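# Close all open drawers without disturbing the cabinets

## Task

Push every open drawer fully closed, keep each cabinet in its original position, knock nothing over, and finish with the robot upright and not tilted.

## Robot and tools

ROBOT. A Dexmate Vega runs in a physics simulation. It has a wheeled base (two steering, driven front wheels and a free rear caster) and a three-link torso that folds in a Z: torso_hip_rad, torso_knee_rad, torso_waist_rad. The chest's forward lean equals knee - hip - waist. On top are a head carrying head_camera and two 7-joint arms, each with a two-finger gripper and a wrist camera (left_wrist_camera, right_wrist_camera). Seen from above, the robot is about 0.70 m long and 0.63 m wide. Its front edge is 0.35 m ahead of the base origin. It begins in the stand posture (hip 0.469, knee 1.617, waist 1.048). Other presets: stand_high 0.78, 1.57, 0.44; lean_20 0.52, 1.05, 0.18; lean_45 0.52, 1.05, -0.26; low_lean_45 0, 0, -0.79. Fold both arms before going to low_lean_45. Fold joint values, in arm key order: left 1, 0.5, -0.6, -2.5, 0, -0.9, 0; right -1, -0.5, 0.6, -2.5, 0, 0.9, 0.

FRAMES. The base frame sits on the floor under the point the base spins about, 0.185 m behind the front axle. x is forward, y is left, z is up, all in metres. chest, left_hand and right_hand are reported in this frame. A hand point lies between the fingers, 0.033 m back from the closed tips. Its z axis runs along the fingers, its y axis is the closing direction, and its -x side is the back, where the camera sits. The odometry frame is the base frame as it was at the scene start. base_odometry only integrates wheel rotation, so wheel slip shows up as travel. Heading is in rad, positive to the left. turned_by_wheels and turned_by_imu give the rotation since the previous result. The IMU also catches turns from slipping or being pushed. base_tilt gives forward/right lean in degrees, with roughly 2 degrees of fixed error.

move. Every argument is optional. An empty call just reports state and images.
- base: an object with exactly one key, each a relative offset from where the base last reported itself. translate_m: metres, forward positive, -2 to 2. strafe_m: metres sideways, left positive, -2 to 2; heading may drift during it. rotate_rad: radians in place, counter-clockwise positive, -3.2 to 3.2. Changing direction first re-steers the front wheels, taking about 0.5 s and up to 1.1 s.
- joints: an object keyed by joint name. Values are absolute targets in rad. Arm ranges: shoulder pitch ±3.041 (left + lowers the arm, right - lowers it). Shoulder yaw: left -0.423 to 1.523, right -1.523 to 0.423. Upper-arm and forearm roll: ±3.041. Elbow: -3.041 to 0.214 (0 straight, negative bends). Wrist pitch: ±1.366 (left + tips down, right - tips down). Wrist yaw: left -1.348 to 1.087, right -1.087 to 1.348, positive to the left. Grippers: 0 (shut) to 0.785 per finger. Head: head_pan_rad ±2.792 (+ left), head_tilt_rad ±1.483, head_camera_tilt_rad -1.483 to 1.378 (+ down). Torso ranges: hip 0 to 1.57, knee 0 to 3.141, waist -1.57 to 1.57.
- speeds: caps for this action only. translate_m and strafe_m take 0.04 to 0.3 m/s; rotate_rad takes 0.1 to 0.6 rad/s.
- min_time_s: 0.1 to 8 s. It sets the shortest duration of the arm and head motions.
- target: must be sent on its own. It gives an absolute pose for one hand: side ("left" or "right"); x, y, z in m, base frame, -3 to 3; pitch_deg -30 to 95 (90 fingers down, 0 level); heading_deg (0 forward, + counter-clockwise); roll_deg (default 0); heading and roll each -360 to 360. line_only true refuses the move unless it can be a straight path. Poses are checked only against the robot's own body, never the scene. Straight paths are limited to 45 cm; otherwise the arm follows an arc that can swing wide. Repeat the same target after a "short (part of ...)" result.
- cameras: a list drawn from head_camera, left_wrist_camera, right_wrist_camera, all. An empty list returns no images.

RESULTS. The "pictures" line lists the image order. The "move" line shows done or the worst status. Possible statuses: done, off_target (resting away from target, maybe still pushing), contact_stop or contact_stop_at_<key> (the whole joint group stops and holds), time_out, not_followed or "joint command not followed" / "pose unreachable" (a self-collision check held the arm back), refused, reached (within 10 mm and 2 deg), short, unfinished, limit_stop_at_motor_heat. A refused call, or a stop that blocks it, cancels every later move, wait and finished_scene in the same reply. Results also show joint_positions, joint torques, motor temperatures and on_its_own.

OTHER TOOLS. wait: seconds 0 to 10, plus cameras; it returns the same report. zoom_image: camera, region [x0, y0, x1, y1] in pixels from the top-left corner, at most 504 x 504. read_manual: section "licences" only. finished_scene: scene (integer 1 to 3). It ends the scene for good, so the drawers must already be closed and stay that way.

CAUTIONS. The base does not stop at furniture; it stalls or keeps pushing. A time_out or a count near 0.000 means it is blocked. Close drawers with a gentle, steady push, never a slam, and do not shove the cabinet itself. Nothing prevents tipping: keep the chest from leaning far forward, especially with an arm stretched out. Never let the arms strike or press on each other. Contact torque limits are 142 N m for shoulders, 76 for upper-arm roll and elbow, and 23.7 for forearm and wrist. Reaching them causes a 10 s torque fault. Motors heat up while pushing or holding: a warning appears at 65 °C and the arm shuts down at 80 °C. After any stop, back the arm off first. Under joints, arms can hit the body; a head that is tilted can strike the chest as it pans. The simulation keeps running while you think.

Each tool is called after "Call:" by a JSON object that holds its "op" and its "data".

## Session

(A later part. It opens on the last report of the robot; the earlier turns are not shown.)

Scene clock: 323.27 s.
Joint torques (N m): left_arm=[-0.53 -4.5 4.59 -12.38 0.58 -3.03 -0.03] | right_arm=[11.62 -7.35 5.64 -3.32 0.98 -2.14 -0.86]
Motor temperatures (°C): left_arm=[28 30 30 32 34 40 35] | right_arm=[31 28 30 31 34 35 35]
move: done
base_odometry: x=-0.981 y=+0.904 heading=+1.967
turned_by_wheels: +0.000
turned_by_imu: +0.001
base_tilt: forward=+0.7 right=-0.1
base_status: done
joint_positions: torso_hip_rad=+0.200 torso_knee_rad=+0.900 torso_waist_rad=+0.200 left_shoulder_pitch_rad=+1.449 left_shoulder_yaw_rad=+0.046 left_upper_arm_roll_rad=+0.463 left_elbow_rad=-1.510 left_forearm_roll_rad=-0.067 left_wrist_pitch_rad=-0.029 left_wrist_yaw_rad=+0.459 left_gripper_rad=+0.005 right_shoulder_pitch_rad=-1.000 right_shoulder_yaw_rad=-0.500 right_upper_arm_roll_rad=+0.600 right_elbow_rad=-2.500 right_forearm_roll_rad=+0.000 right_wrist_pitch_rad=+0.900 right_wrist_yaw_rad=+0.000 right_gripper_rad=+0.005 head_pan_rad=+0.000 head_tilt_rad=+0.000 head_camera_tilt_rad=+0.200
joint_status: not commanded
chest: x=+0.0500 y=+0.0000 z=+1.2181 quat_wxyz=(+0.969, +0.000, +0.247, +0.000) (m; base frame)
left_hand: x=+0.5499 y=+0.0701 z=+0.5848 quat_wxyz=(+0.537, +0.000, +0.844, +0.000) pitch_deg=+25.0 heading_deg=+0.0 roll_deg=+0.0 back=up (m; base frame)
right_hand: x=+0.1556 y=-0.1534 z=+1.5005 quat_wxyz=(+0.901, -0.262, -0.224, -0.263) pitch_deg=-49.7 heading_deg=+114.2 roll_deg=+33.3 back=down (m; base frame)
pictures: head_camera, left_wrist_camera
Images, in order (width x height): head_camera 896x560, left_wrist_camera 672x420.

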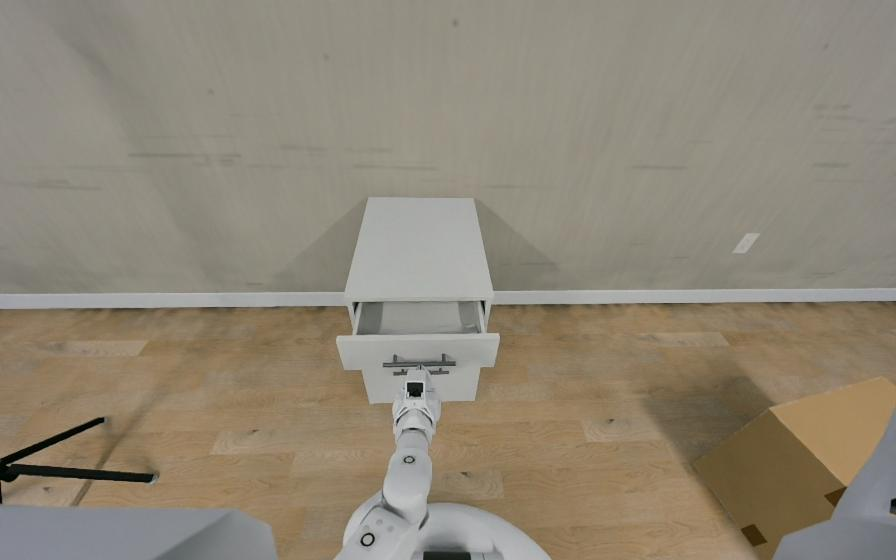

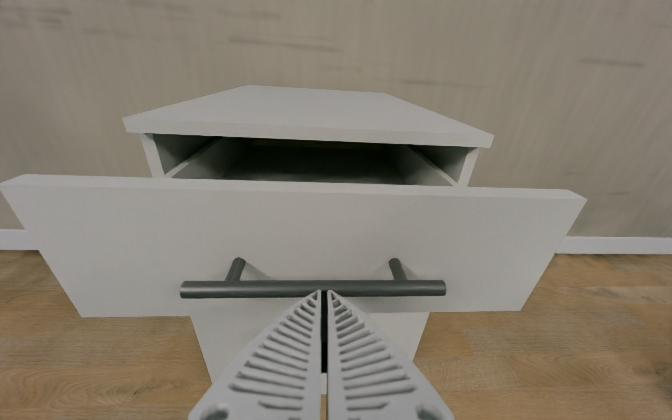

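Call:
{"op": "move", "data": {"target": {"side":"left","x":0.51,"y":0.07,"z":0.60,"pitch_deg":25,"heading_deg":0,"line_only":true}, "cameras": ["left_wrist_camera"]}}

Call:
{"op": "move", "data": {"target": {"side":"left","x":0.55,"y":0.07,"z":0.635,"pitch_deg":25,"heading_deg":0,"line_only":true}, "cameras": ["left_wrist_camera"]}}

Call:
{"op": "move", "data": {"base": {"translate_m":0.08}, "speeds": {"translate_m":0.07}, "cameras": ["head_camera","left_wrist_camera"]}}

Scene clock: 329.50 s.
Joint torques (N m): left_arm=[-3.04 -2.71 5.79 -13.14 0.48 -1.55 -0.42] | right_arm=[12.45 -6.61 5.46 -3.08 1.02 -1.02 -0.77]
Motor temperatures (°C): left_arm=[28 30 30 32 34 40 35] | right_arm=[31 28 30 31 34 35 35]
move: refused
base_odometry: x=-0.981 y=+0.904 heading=+1.967
turned_by_wheels: +0.000
turned_by_imu: +0.001
base_tilt: forward=+0.7 right=-0.1
base_status: not commanded
joint_positions: torso_hip_rad=+0.200 torso_knee_rad=+0.900 torso_waist_rad=+0.200 left_shoulder_pitch_rad=+1.449 left_shoulder_yaw_rad=+0.046 left_upper_arm_roll_rad=+0.463 left_elbow_rad=-1.510 left_forearm_roll_rad=-0.067 left_wrist_pitch_rad=-0.029 left_wrist_yaw_rad=+0.459 left_gripper_rad=+0.005 right_shoulder_pitch_rad=-1.000 right_shoulder_yaw_rad=-0.500 right_upper_arm_roll_rad=+0.600 right_elbow_rad=-2.500 right_forearm_roll_rad=+0.000 right_wrist_pitch_rad=+0.900 right_wrist_yaw_rad=+0.000 right_gripper_rad=+0.005 head_pan_rad=+0.000 head_tilt_rad=+0.000 head_camera_tilt_rad=+0.200
joint_status: not commanded
chest: x=+0.0500 y=+0.0000 z=+1.2181 quat_wxyz=(+0.969, +0.000, +0.247, +0.000) (m; base frame)
left_hand: x=+0.5499 y=+0.0701 z=+0.5848 quat_wxyz=(+0.537, +0.000, +0.844, +0.000) pitch_deg=+25.0 heading_deg=+0.0 roll_deg=+0.0 back=up (m; base frame)
left_hand_status: refused: you asked line_only, and the move would not run on a straight line (the straight line was blocked) but on a checked arc of 0.8 s. Nothing moved.
right_hand: x=+0.1556 y=-0.1534 z=+1.5005 quat_wxyz=(+0.901, -0.262, -0.224, -0.263) pitch_deg=-49.7 heading_deg=+114.2 roll_deg=+33.3 back=down (m; base frame)
pictures: left_wrist_camera
Images, in order (width x height): left_wrist_camera 672x420.

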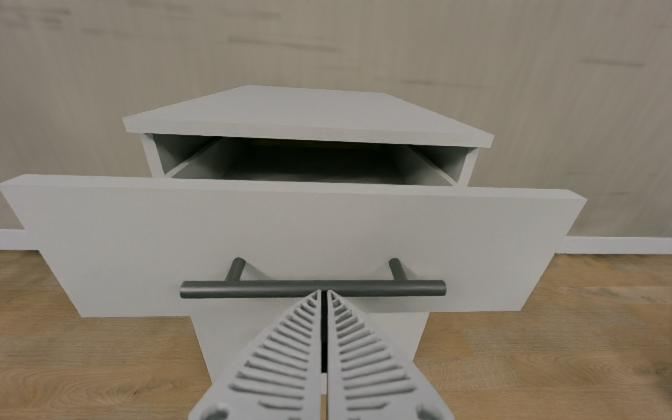

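not run: a stop came earlier in this reply.

not run: a stop came earlier in this reply.

Call:
{"op": "move", "data": {"target": {"side":"left","x":0.545,"y":0.07,"z":0.63,"pitch_deg":25,"heading_deg":0}, "cameras": ["left_wrist_camera"]}}

Call:
{"op": "move", "data": {"base": {"translate_m":0.08}, "speeds": {"translate_m":0.07}, "cameras": ["head_camera","left_wrist_camera"]}}

Scene clock: 336.57 s.
Joint torques (N m): left_arm=[-1.55 -2.65 6.84 -15.57 0.7 -2.31 0.68] | right_arm=[12.44 -8.08 5.7 -3.61 1.02 -1.53 -0.84]
Motor temperatures (°C): left_arm=[28 30 30 32 34 40 35] | right_arm=[31 28 30 31 34 35 35]
move: done
base_odometry: x=-0.981 y=+0.904 heading=+1.967
turned_by_wheels: +0.000
turned_by_imu: +0.001
base_tilt: forward=+0.6 right=-0.1
base_status: not commanded
joint_positions: torso_hip_rad=+0.200 torso_knee_rad=+0.900 torso_waist_rad=+0.200 left_shoulder_pitch_rad=+1.525 left_shoulder_yaw_rad=+0.072 left_upper_arm_roll_rad=+0.465 left_elbow_rad=-1.747 left_forearm_roll_rad=-0.057 left_wrist_pitch_rad=+0.128 left_wrist_yaw_rad=+0.475 left_gripper_rad=+0.005 right_shoulder_pitch_rad=-1.000 right_shoulder_yaw_rad=-0.500 right_upper_arm_roll_rad=+0.600 right_elbow_rad=-2.500 right_forearm_roll_rad=+0.000 right_wrist_pitch_rad=+0.900 right_wrist_yaw_rad=+0.000 right_gripper_rad=+0.005 head_pan_rad=+0.000 head_tilt_rad=+0.000 head_camera_tilt_rad=+0.200
joint_status: not commanded
chest: x=+0.0500 y=+0.0000 z=+1.2181 quat_wxyz=(+0.969, +0.000, +0.247, +0.000) (m; base frame)
left_hand: x=+0.5452 y=+0.0700 z=+0.6287 quat_wxyz=(+0.537, +0.000, +0.843, +0.000) pitch_deg=+25.0 heading_deg=+0.0 roll_deg=+0.0 back=up (m; base frame)
left_hand_status: reached (straight line, planned for 1.1 s): 1 mm and 0.0 deg off.
right_hand: x=+0.1556 y=-0.1534 z=+1.5005 quat_wxyz=(+0.901, -0.262, -0.224, -0.263) pitch_deg=-49.7 heading_deg=+114.2 roll_deg=+33.3 back=down (m; base frame)
pictures: left_wrist_camera
Images, in order (width x height): left_wrist_camera 672x420.

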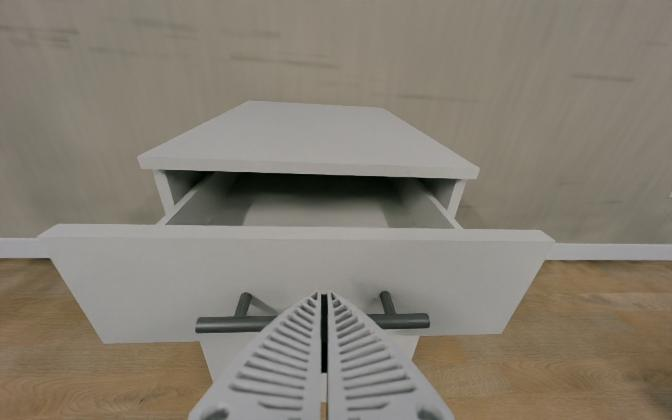

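Scene clock: 338.43 s.
Joint torques (N m): left_arm=[1.04 -1.53 4.16 -14.16 0.49 -2.1 0.19] | right_arm=[12 -7.93 5.5 -2.75 0.99 -1.86 -0.77]
Motor temperatures (°C): left_arm=[28 30 30 32 34 40 35] | right_arm=[31 28 30 31 34 35 35]
move: done
base_odometry: x=-1.012 y=+0.977 heading=+1.968
turned_by_wheels: +0.000
turned_by_imu: +0.000
base_tilt: forward=+0.7 right=-0.1
base_status: done
joint_positions: torso_hip_rad=+0.200 torso_knee_rad=+0.900 torso_waist_rad=+0.200 left_shoulder_pitch_rad=+1.526 left_shoulder_yaw_rad=+0.073 left_upper_arm_roll_rad=+0.465 left_elbow_rad=-1.753 left_forearm_roll_rad=-0.057 left_wrist_pitch_rad=+0.132 left_wrist_yaw_rad=+0.475 left_gripper_rad=+0.005 right_shoulder_pitch_rad=-1.000 right_shoulder_yaw_rad=-0.500 right_upper_arm_roll_rad=+0.600 right_elbow_rad=-2.500 right_forearm_roll_rad=+0.000 right_wrist_pitch_rad=+0.900 right_wrist_yaw_rad=+0.000 right_gripper_rad=+0.005 head_pan_rad=+0.000 head_tilt_rad=+0.000 head_camera_tilt_rad=+0.200
joint_status: not commanded
chest: x=+0.0500 y=+0.0000 z=+1.2181 quat_wxyz=(+0.969, +0.000, +0.247, +0.000) (m; base frame)
left_hand: x=+0.5450 y=+0.0700 z=+0.6298 quat_wxyz=(+0.537, +0.000, +0.843, +0.000) pitch_deg=+25.0 heading_deg=+0.0 roll_deg=+0.0 back=up (m; base frame)
right_hand: x=+0.1556 y=-0.1534 z=+1.5005 quat_wxyz=(+0.901, -0.262, -0.224, -0.263) pitch_deg=-49.7 heading_deg=+114.2 roll_deg=+33.3 back=down (m; base frame)
pictures: head_camera, left_wrist_camera
Images, in order (width x height): head_camera 896x560, left_wrist_camera 672x420.

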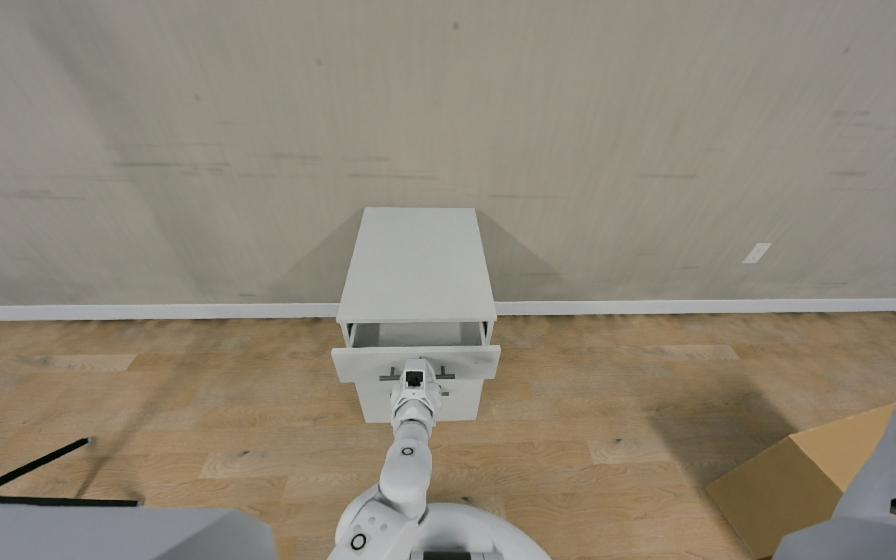

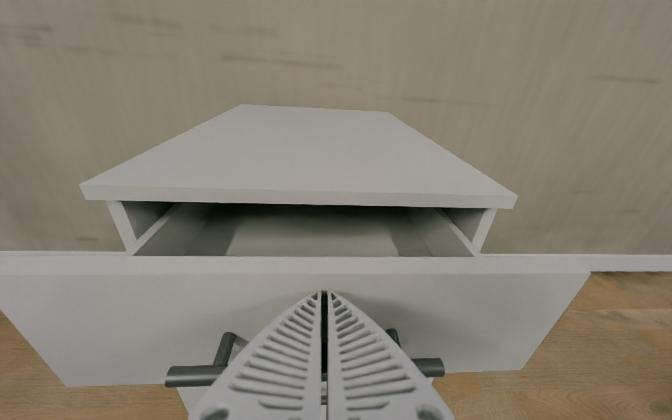

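Call:
{"op": "move", "data": {"base": {"translate_m":0.07}, "speeds": {"translate_m":0.06}, "cameras": ["head_camera","left_wrist_camera"]}}

Scene clock: 343.50 s.
Joint torques (N m): left_arm=[-3.94 -2.97 3.55 -14.68 0.75 -3.17 0.26] | right_arm=[12.48 -6.97 5.58 -2.91 0.95 -2.01 -0.83]
Motor temperatures (°C): left_arm=[28 30 30 32 34 40 35] | right_arm=[31 28 30 31 34 35 35]
move: done
base_odometry: x=-1.040 y=+1.042 heading=+1.968
turned_by_wheels: +0.000
turned_by_imu: +0.001
base_tilt: forward=+0.7 right=-0.1
base_status: done
joint_positions: torso_hip_rad=+0.200 torso_knee_rad=+0.900 torso_waist_rad=+0.200 left_shoulder_pitch_rad=+1.527 left_shoulder_yaw_rad=+0.073 left_upper_arm_roll_rad=+0.465 left_elbow_rad=-1.753 left_forearm_roll_rad=-0.057 left_wrist_pitch_rad=+0.132 left_wrist_yaw_rad=+0.475 left_gripper_rad=+0.005 right_shoulder_pitch_rad=-1.000 right_shoulder_yaw_rad=-0.500 right_upper_arm_roll_rad=+0.600 right_elbow_rad=-2.500 right_forearm_roll_rad=+0.000 right_wrist_pitch_rad=+0.900 right_wrist_yaw_rad=+0.000 right_gripper_rad=+0.005 head_pan_rad=+0.000 head_tilt_rad=+0.000 head_camera_tilt_rad=+0.200
joint_status: not commanded
chest: x=+0.0500 y=+0.0000 z=+1.2181 quat_wxyz=(+0.969, +0.000, +0.247, +0.000) (m; base frame)
left_hand: x=+0.5449 y=+0.0701 z=+0.6297 quat_wxyz=(+0.537, +0.000, +0.844, +0.000) pitch_deg=+25.0 heading_deg=+0.0 roll_deg=+0.0 back=up (m; base frame)
right_hand: x=+0.1556 y=-0.1534 z=+1.5005 quat_wxyz=(+0.901, -0.262, -0.224, -0.263) pitch_deg=-49.7 heading_deg=+114.2 roll_deg=+33.3 back=down (m; base frame)
pictures: head_camera, left_wrist_camera
Images, in order (width x height): head_camera 896x560, left_wrist_camera 672x420.

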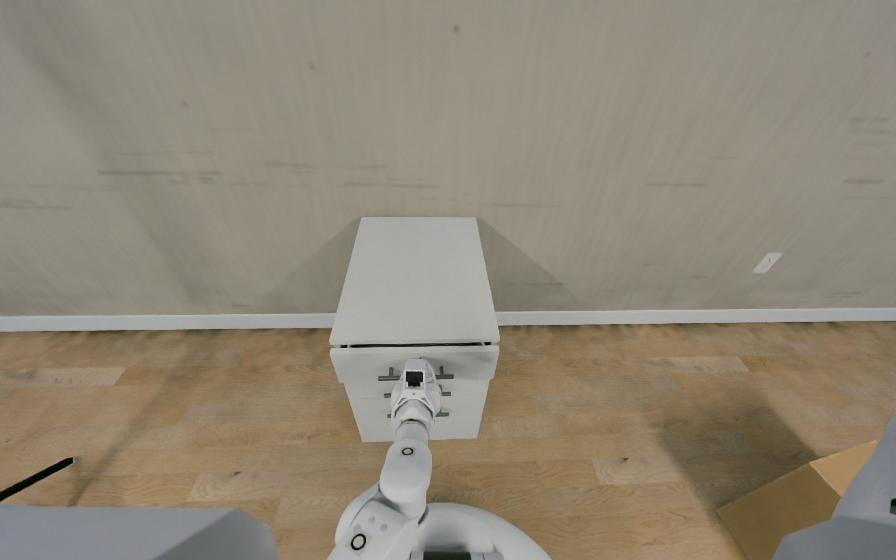

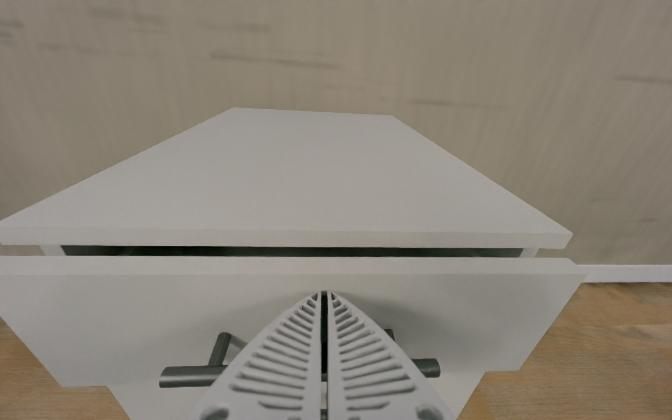

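Few cm left.

Call:
{"op": "move", "data": {"target": {"side":"left","x":0.575,"y":0.07,"z":0.63,"pitch_deg":25,"heading_deg":0}, "cameras": ["left_wrist_camera"]}}

Call:
{"op": "move", "data": {"target": {"side":"left","x":0.59,"y":0.07,"z":0.63,"pitch_deg":25,"heading_deg":0}, "cameras": ["head_camera","left_wrist_camera"]}}

Scene clock: 349.30 s.
Joint torques (N m): left_arm=[-13.2 -7.63 -3.54 -14.18 -0.3 -4.06 -0.9] | right_arm=[12.35 -7.97 5.79 -2.61 1.07 -1.34 -0.8]
Motor temperatures (°C): left_arm=[28 30 30 32 34 40 35] | right_arm=[31 28 30 31 34 35 35]
move: done
base_odometry: x=-1.040 y=+1.042 heading=+1.968
turned_by_wheels: +0.000
turned_by_imu: +0.001
base_tilt: forward=+0.7 right=-0.1
base_status: not commanded
joint_positions: torso_hip_rad=+0.200 torso_knee_rad=+0.900 torso_waist_rad=+0.200 left_shoulder_pitch_rad=+1.457 left_shoulder_yaw_rad=+0.053 left_upper_arm_roll_rad=+0.452 left_elbow_rad=-1.706 left_forearm_roll_rad=-0.071 left_wrist_pitch_rad=+0.158 left_wrist_yaw_rad=+0.461 left_gripper_rad=+0.005 right_shoulder_pitch_rad=-1.000 right_shoulder_yaw_rad=-0.500 right_upper_arm_roll_rad=+0.600 right_elbow_rad=-2.500 right_forearm_roll_rad=+0.000 right_wrist_pitch_rad=+0.900 right_wrist_yaw_rad=+0.000 right_gripper_rad=+0.005 head_pan_rad=+0.000 head_tilt_rad=+0.000 head_camera_tilt_rad=+0.200
joint_status: not commanded
chest: x=+0.0500 y=+0.0000 z=+1.2181 quat_wxyz=(+0.969, +0.000, +0.247, +0.000) (m; base frame)
left_hand: x=+0.5722 y=+0.0699 z=+0.6294 quat_wxyz=(+0.537, +0.000, +0.844, +0.000) pitch_deg=+25.1 heading_deg=+0.0 roll_deg=+0.0 back=up (m; base frame)
left_hand_status: reached (straight line, planned for 0.6 s): 3 mm and 0.1 deg off.
right_hand: x=+0.1556 y=-0.1534 z=+1.5005 quat_wxyz=(+0.901, -0.262, -0.224, -0.263) pitch_deg=-49.7 heading_deg=+114.2 roll_deg=+33.3 back=down (m; base frame)
pictures: left_wrist_camera
Images, in order (width x height): left_wrist_camera 672x420.

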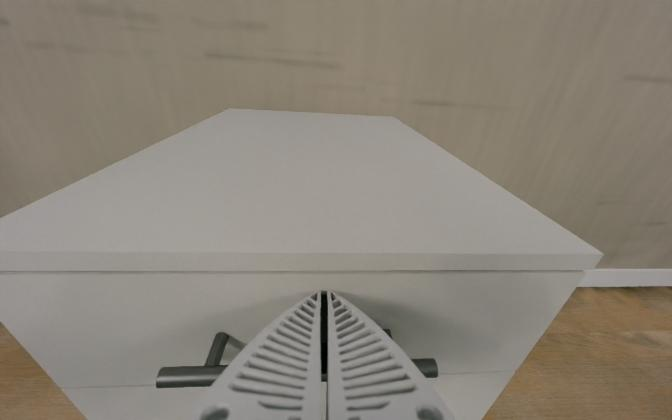

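Scene clock: 350.63 s.
Joint torques (N m): left_arm=[-17.52 -4.24 -10.7 -14.33 1.22 -3.65 1.71] | right_arm=[12.42 -7.3 5.65 -2.5 1.07 -1.57 -0.76]
Motor temperatures (°C): left_arm=[28 30 30 32 34 40 35] | right_arm=[31 28 30 31 34 35 35]
move: done
base_odometry: x=-1.040 y=+1.042 heading=+1.968
turned_by_wheels: +0.000
turned_by_imu: +0.000
base_tilt: forward=+0.7 right=+0.0
base_status: not commanded
joint_positions: torso_hip_rad=+0.200 torso_knee_rad=+0.900 torso_waist_rad=+0.200 left_shoulder_pitch_rad=+1.417 left_shoulder_yaw_rad=+0.043 left_upper_arm_roll_rad=+0.446 left_elbow_rad=-1.677 left_forearm_roll_rad=-0.078 left_wrist_pitch_rad=+0.170 left_wrist_yaw_rad=+0.453 left_gripper_rad=+0.005 right_shoulder_pitch_rad=-1.000 right_shoulder_yaw_rad=-0.500 right_upper_arm_roll_rad=+0.600 right_elbow_rad=-2.500 right_forearm_roll_rad=+0.000 right_wrist_pitch_rad=+0.900 right_wrist_yaw_rad=+0.000 right_gripper_rad=+0.005 head_pan_rad=+0.000 head_tilt_rad=+0.000 head_camera_tilt_rad=+0.200
joint_status: not commanded
chest: x=+0.0499 y=+0.0000 z=+1.2181 quat_wxyz=(+0.969, +0.000, +0.247, +0.000) (m; base frame)
left_hand: x=+0.5871 y=+0.0692 z=+0.6293 quat_wxyz=(+0.537, +0.000, +0.844, +0.000) pitch_deg=+25.1 heading_deg=-0.1 roll_deg=+0.0 back=up (m; base frame)
left_hand_status: reached (straight line, planned for 0.4 s): 3 mm and 0.1 deg off.
right_hand: x=+0.1555 y=-0.1534 z=+1.5005 quat_wxyz=(+0.901, -0.262, -0.224, -0.263) pitch_deg=-49.7 heading_deg=+114.2 roll_deg=+33.3 back=down (m; base frame)
pictures: head_camera, left_wrist_camera
Images, in order (width x height): head_camera 896x560, left_wrist_camera 672x420.

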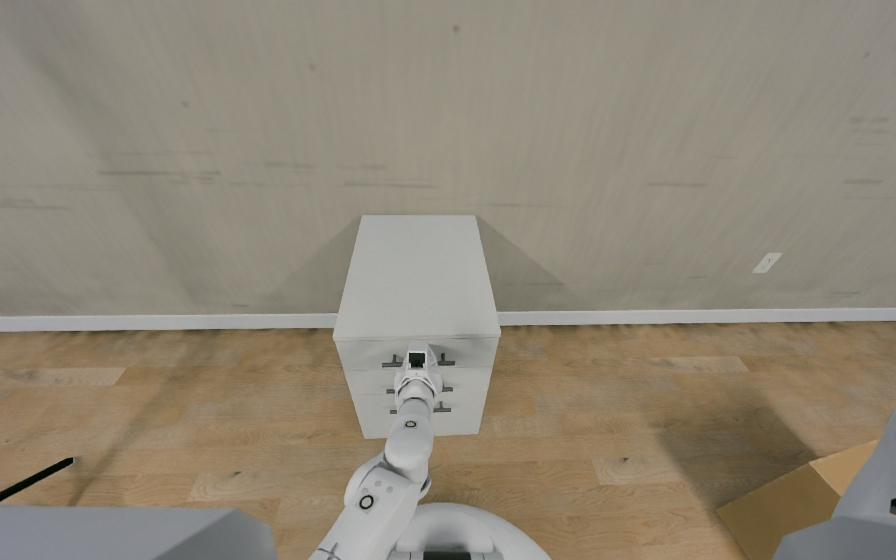

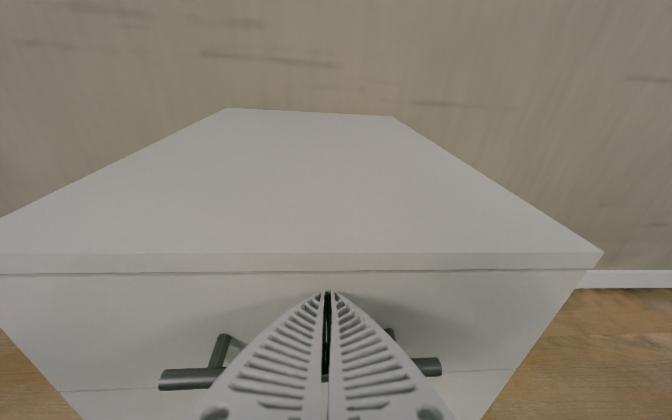

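One more push, then retract.

Call:
{"op": "move", "data": {"target": {"side":"left","x":0.605,"y":0.07,"z":0.63,"pitch_deg":25,"heading_deg":0}, "cameras": ["left_wrist_camera"]}}

Call:
{"op": "move", "data": {"base": {"translate_m":-0.3}, "speeds": {"translate_m":0.15}, "cameras": ["head_camera","left_wrist_camera"]}}

Scene clock: 355.10 s.
Joint torques (N m): left_arm=[-28.1 -9.13 -12.86 -18.67 0.98 -4.57 -0.34] | right_arm=[11.72 -7.46 5.6 -3 1.01 -2.16 -0.78]
Motor temperatures (°C): left_arm=[28 30 30 32 34 40 35] | right_arm=[31 28 30 31 34 35 35]
move: done
base_odometry: x=-1.040 y=+1.042 heading=+1.968
turned_by_wheels: +0.000
turned_by_imu: +0.001
base_tilt: forward=+0.6 right=-0.1
base_status: not commanded
joint_positions: torso_hip_rad=+0.200 torso_knee_rad=+0.900 torso_waist_rad=+0.200 left_shoulder_pitch_rad=+1.378 left_shoulder_yaw_rad=+0.032 left_upper_arm_roll_rad=+0.439 left_elbow_rad=-1.645 left_forearm_roll_rad=-0.086 left_wrist_pitch_rad=+0.180 left_wrist_yaw_rad=+0.447 left_gripper_rad=+0.005 right_shoulder_pitch_rad=-1.000 right_shoulder_yaw_rad=-0.500 right_upper_arm_roll_rad=+0.600 right_elbow_rad=-2.500 right_forearm_roll_rad=+0.000 right_wrist_pitch_rad=+0.900 right_wrist_yaw_rad=+0.000 right_gripper_rad=+0.005 head_pan_rad=+0.000 head_tilt_rad=+0.000 head_camera_tilt_rad=+0.200
joint_status: not commanded
chest: x=+0.0497 y=+0.0000 z=+1.2181 quat_wxyz=(+0.969, +0.000, +0.247, +0.000) (m; base frame)
left_hand: x=+0.6013 y=+0.0693 z=+0.6286 quat_wxyz=(+0.536, +0.001, +0.844, +0.000) pitch_deg=+25.2 heading_deg=-0.1 roll_deg=+0.0 back=up (m; base frame)
left_hand_status: reached (straight line, planned for 0.4 s): 4 mm and 0.2 deg off.
right_hand: x=+0.1552 y=-0.1534 z=+1.5006 quat_wxyz=(+0.901, -0.262, -0.224, -0.263) pitch_deg=-49.7 heading_deg=+114.2 roll_deg=+33.3 back=down (m; base frame)
pictures: left_wrist_camera
Images, in order (width x height): left_wrist_camera 672x420.

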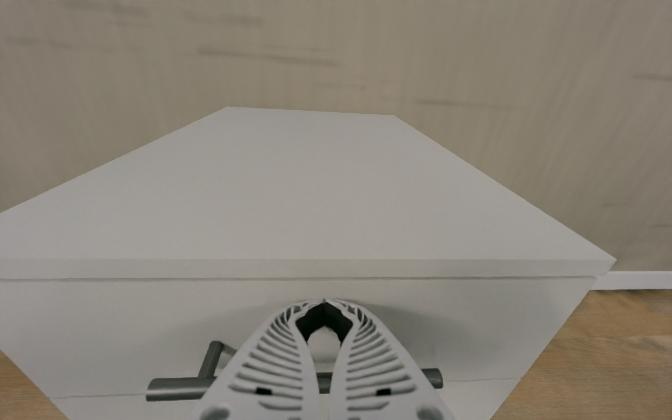

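Scene clock: 358.30 s.
Joint torques (N m): left_arm=[-9.44 -3.71 0.18 -12.92 0.93 -1.12 -0.54] | right_arm=[12.54 -8.85 5.57 -3.53 1.04 -1.28 -0.9]
Motor temperatures (°C): left_arm=[28 30 30 32 34 40 35] | right_arm=[31 28 30 31 34 35 35]
move: done
base_odometry: x=-0.923 y=+0.766 heading=+1.969
turned_by_wheels: +0.000
turned_by_imu: +0.001
base_tilt: forward=+0.6 right=+0.0
base_status: done
joint_positions: torso_hip_rad=+0.200 torso_knee_rad=+0.900 torso_waist_rad=+0.200 left_shoulder_pitch_rad=+1.371 left_shoulder_yaw_rad=+0.031 left_upper_arm_roll_rad=+0.437 left_elbow_rad=-1.640 left_forearm_roll_rad=-0.086 left_wrist_pitch_rad=+0.180 left_wrist_yaw_rad=+0.446 left_gripper_rad=+0.005 right_shoulder_pitch_rad=-1.000 right_shoulder_yaw_rad=-0.500 right_upper_arm_roll_rad=+0.600 right_elbow_rad=-2.500 right_forearm_roll_rad=+0.000 right_wrist_pitch_rad=+0.900 right_wrist_yaw_rad=+0.000 right_gripper_rad=+0.005 head_pan_rad=+0.000 head_tilt_rad=+0.000 head_camera_tilt_rad=+0.200
joint_status: not commanded
chest: x=+0.0500 y=+0.0000 z=+1.2181 quat_wxyz=(+0.969, +0.000, +0.247, +0.000) (m; base frame)
left_hand: x=+0.6048 y=+0.0700 z=+0.6297 quat_wxyz=(+0.537, +0.000, +0.844, +0.000) pitch_deg=+25.0 heading_deg=+0.0 roll_deg=+0.0 back=up (m; base frame)
right_hand: x=+0.1556 y=-0.1534 z=+1.5005 quat_wxyz=(+0.901, -0.262, -0.224, -0.263) pitch_deg=-49.7 heading_deg=+114.2 roll_deg=+33.3 back=down (m; base frame)
pictures: head_camera, left_wrist_camera
Images, in order (width x height): head_camera 896x560, left_wrist_camera 672x420.

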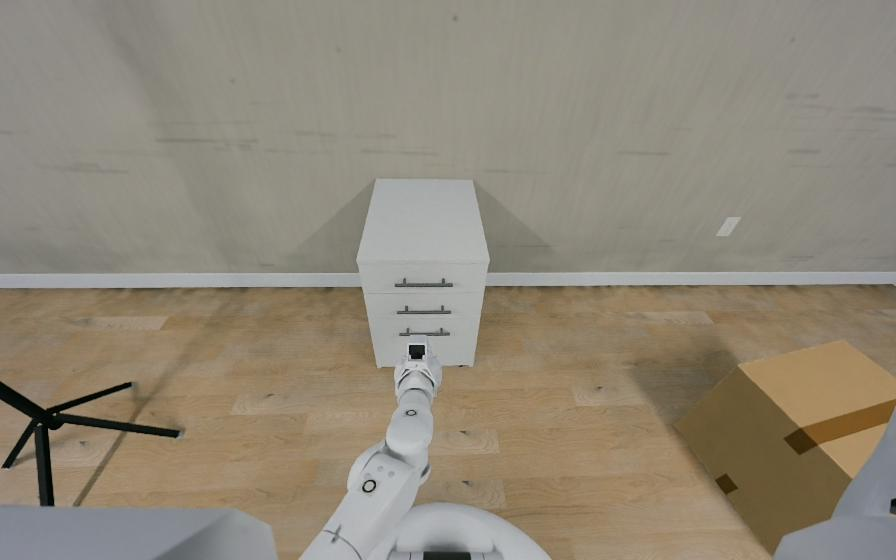

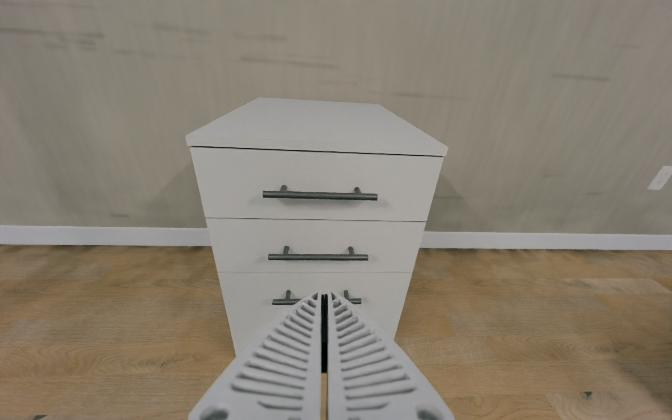

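All closed.

Call:
{"op": "finished_scene", "data": {"scene": 2, "done": true}}

The scene is finished: the task was done.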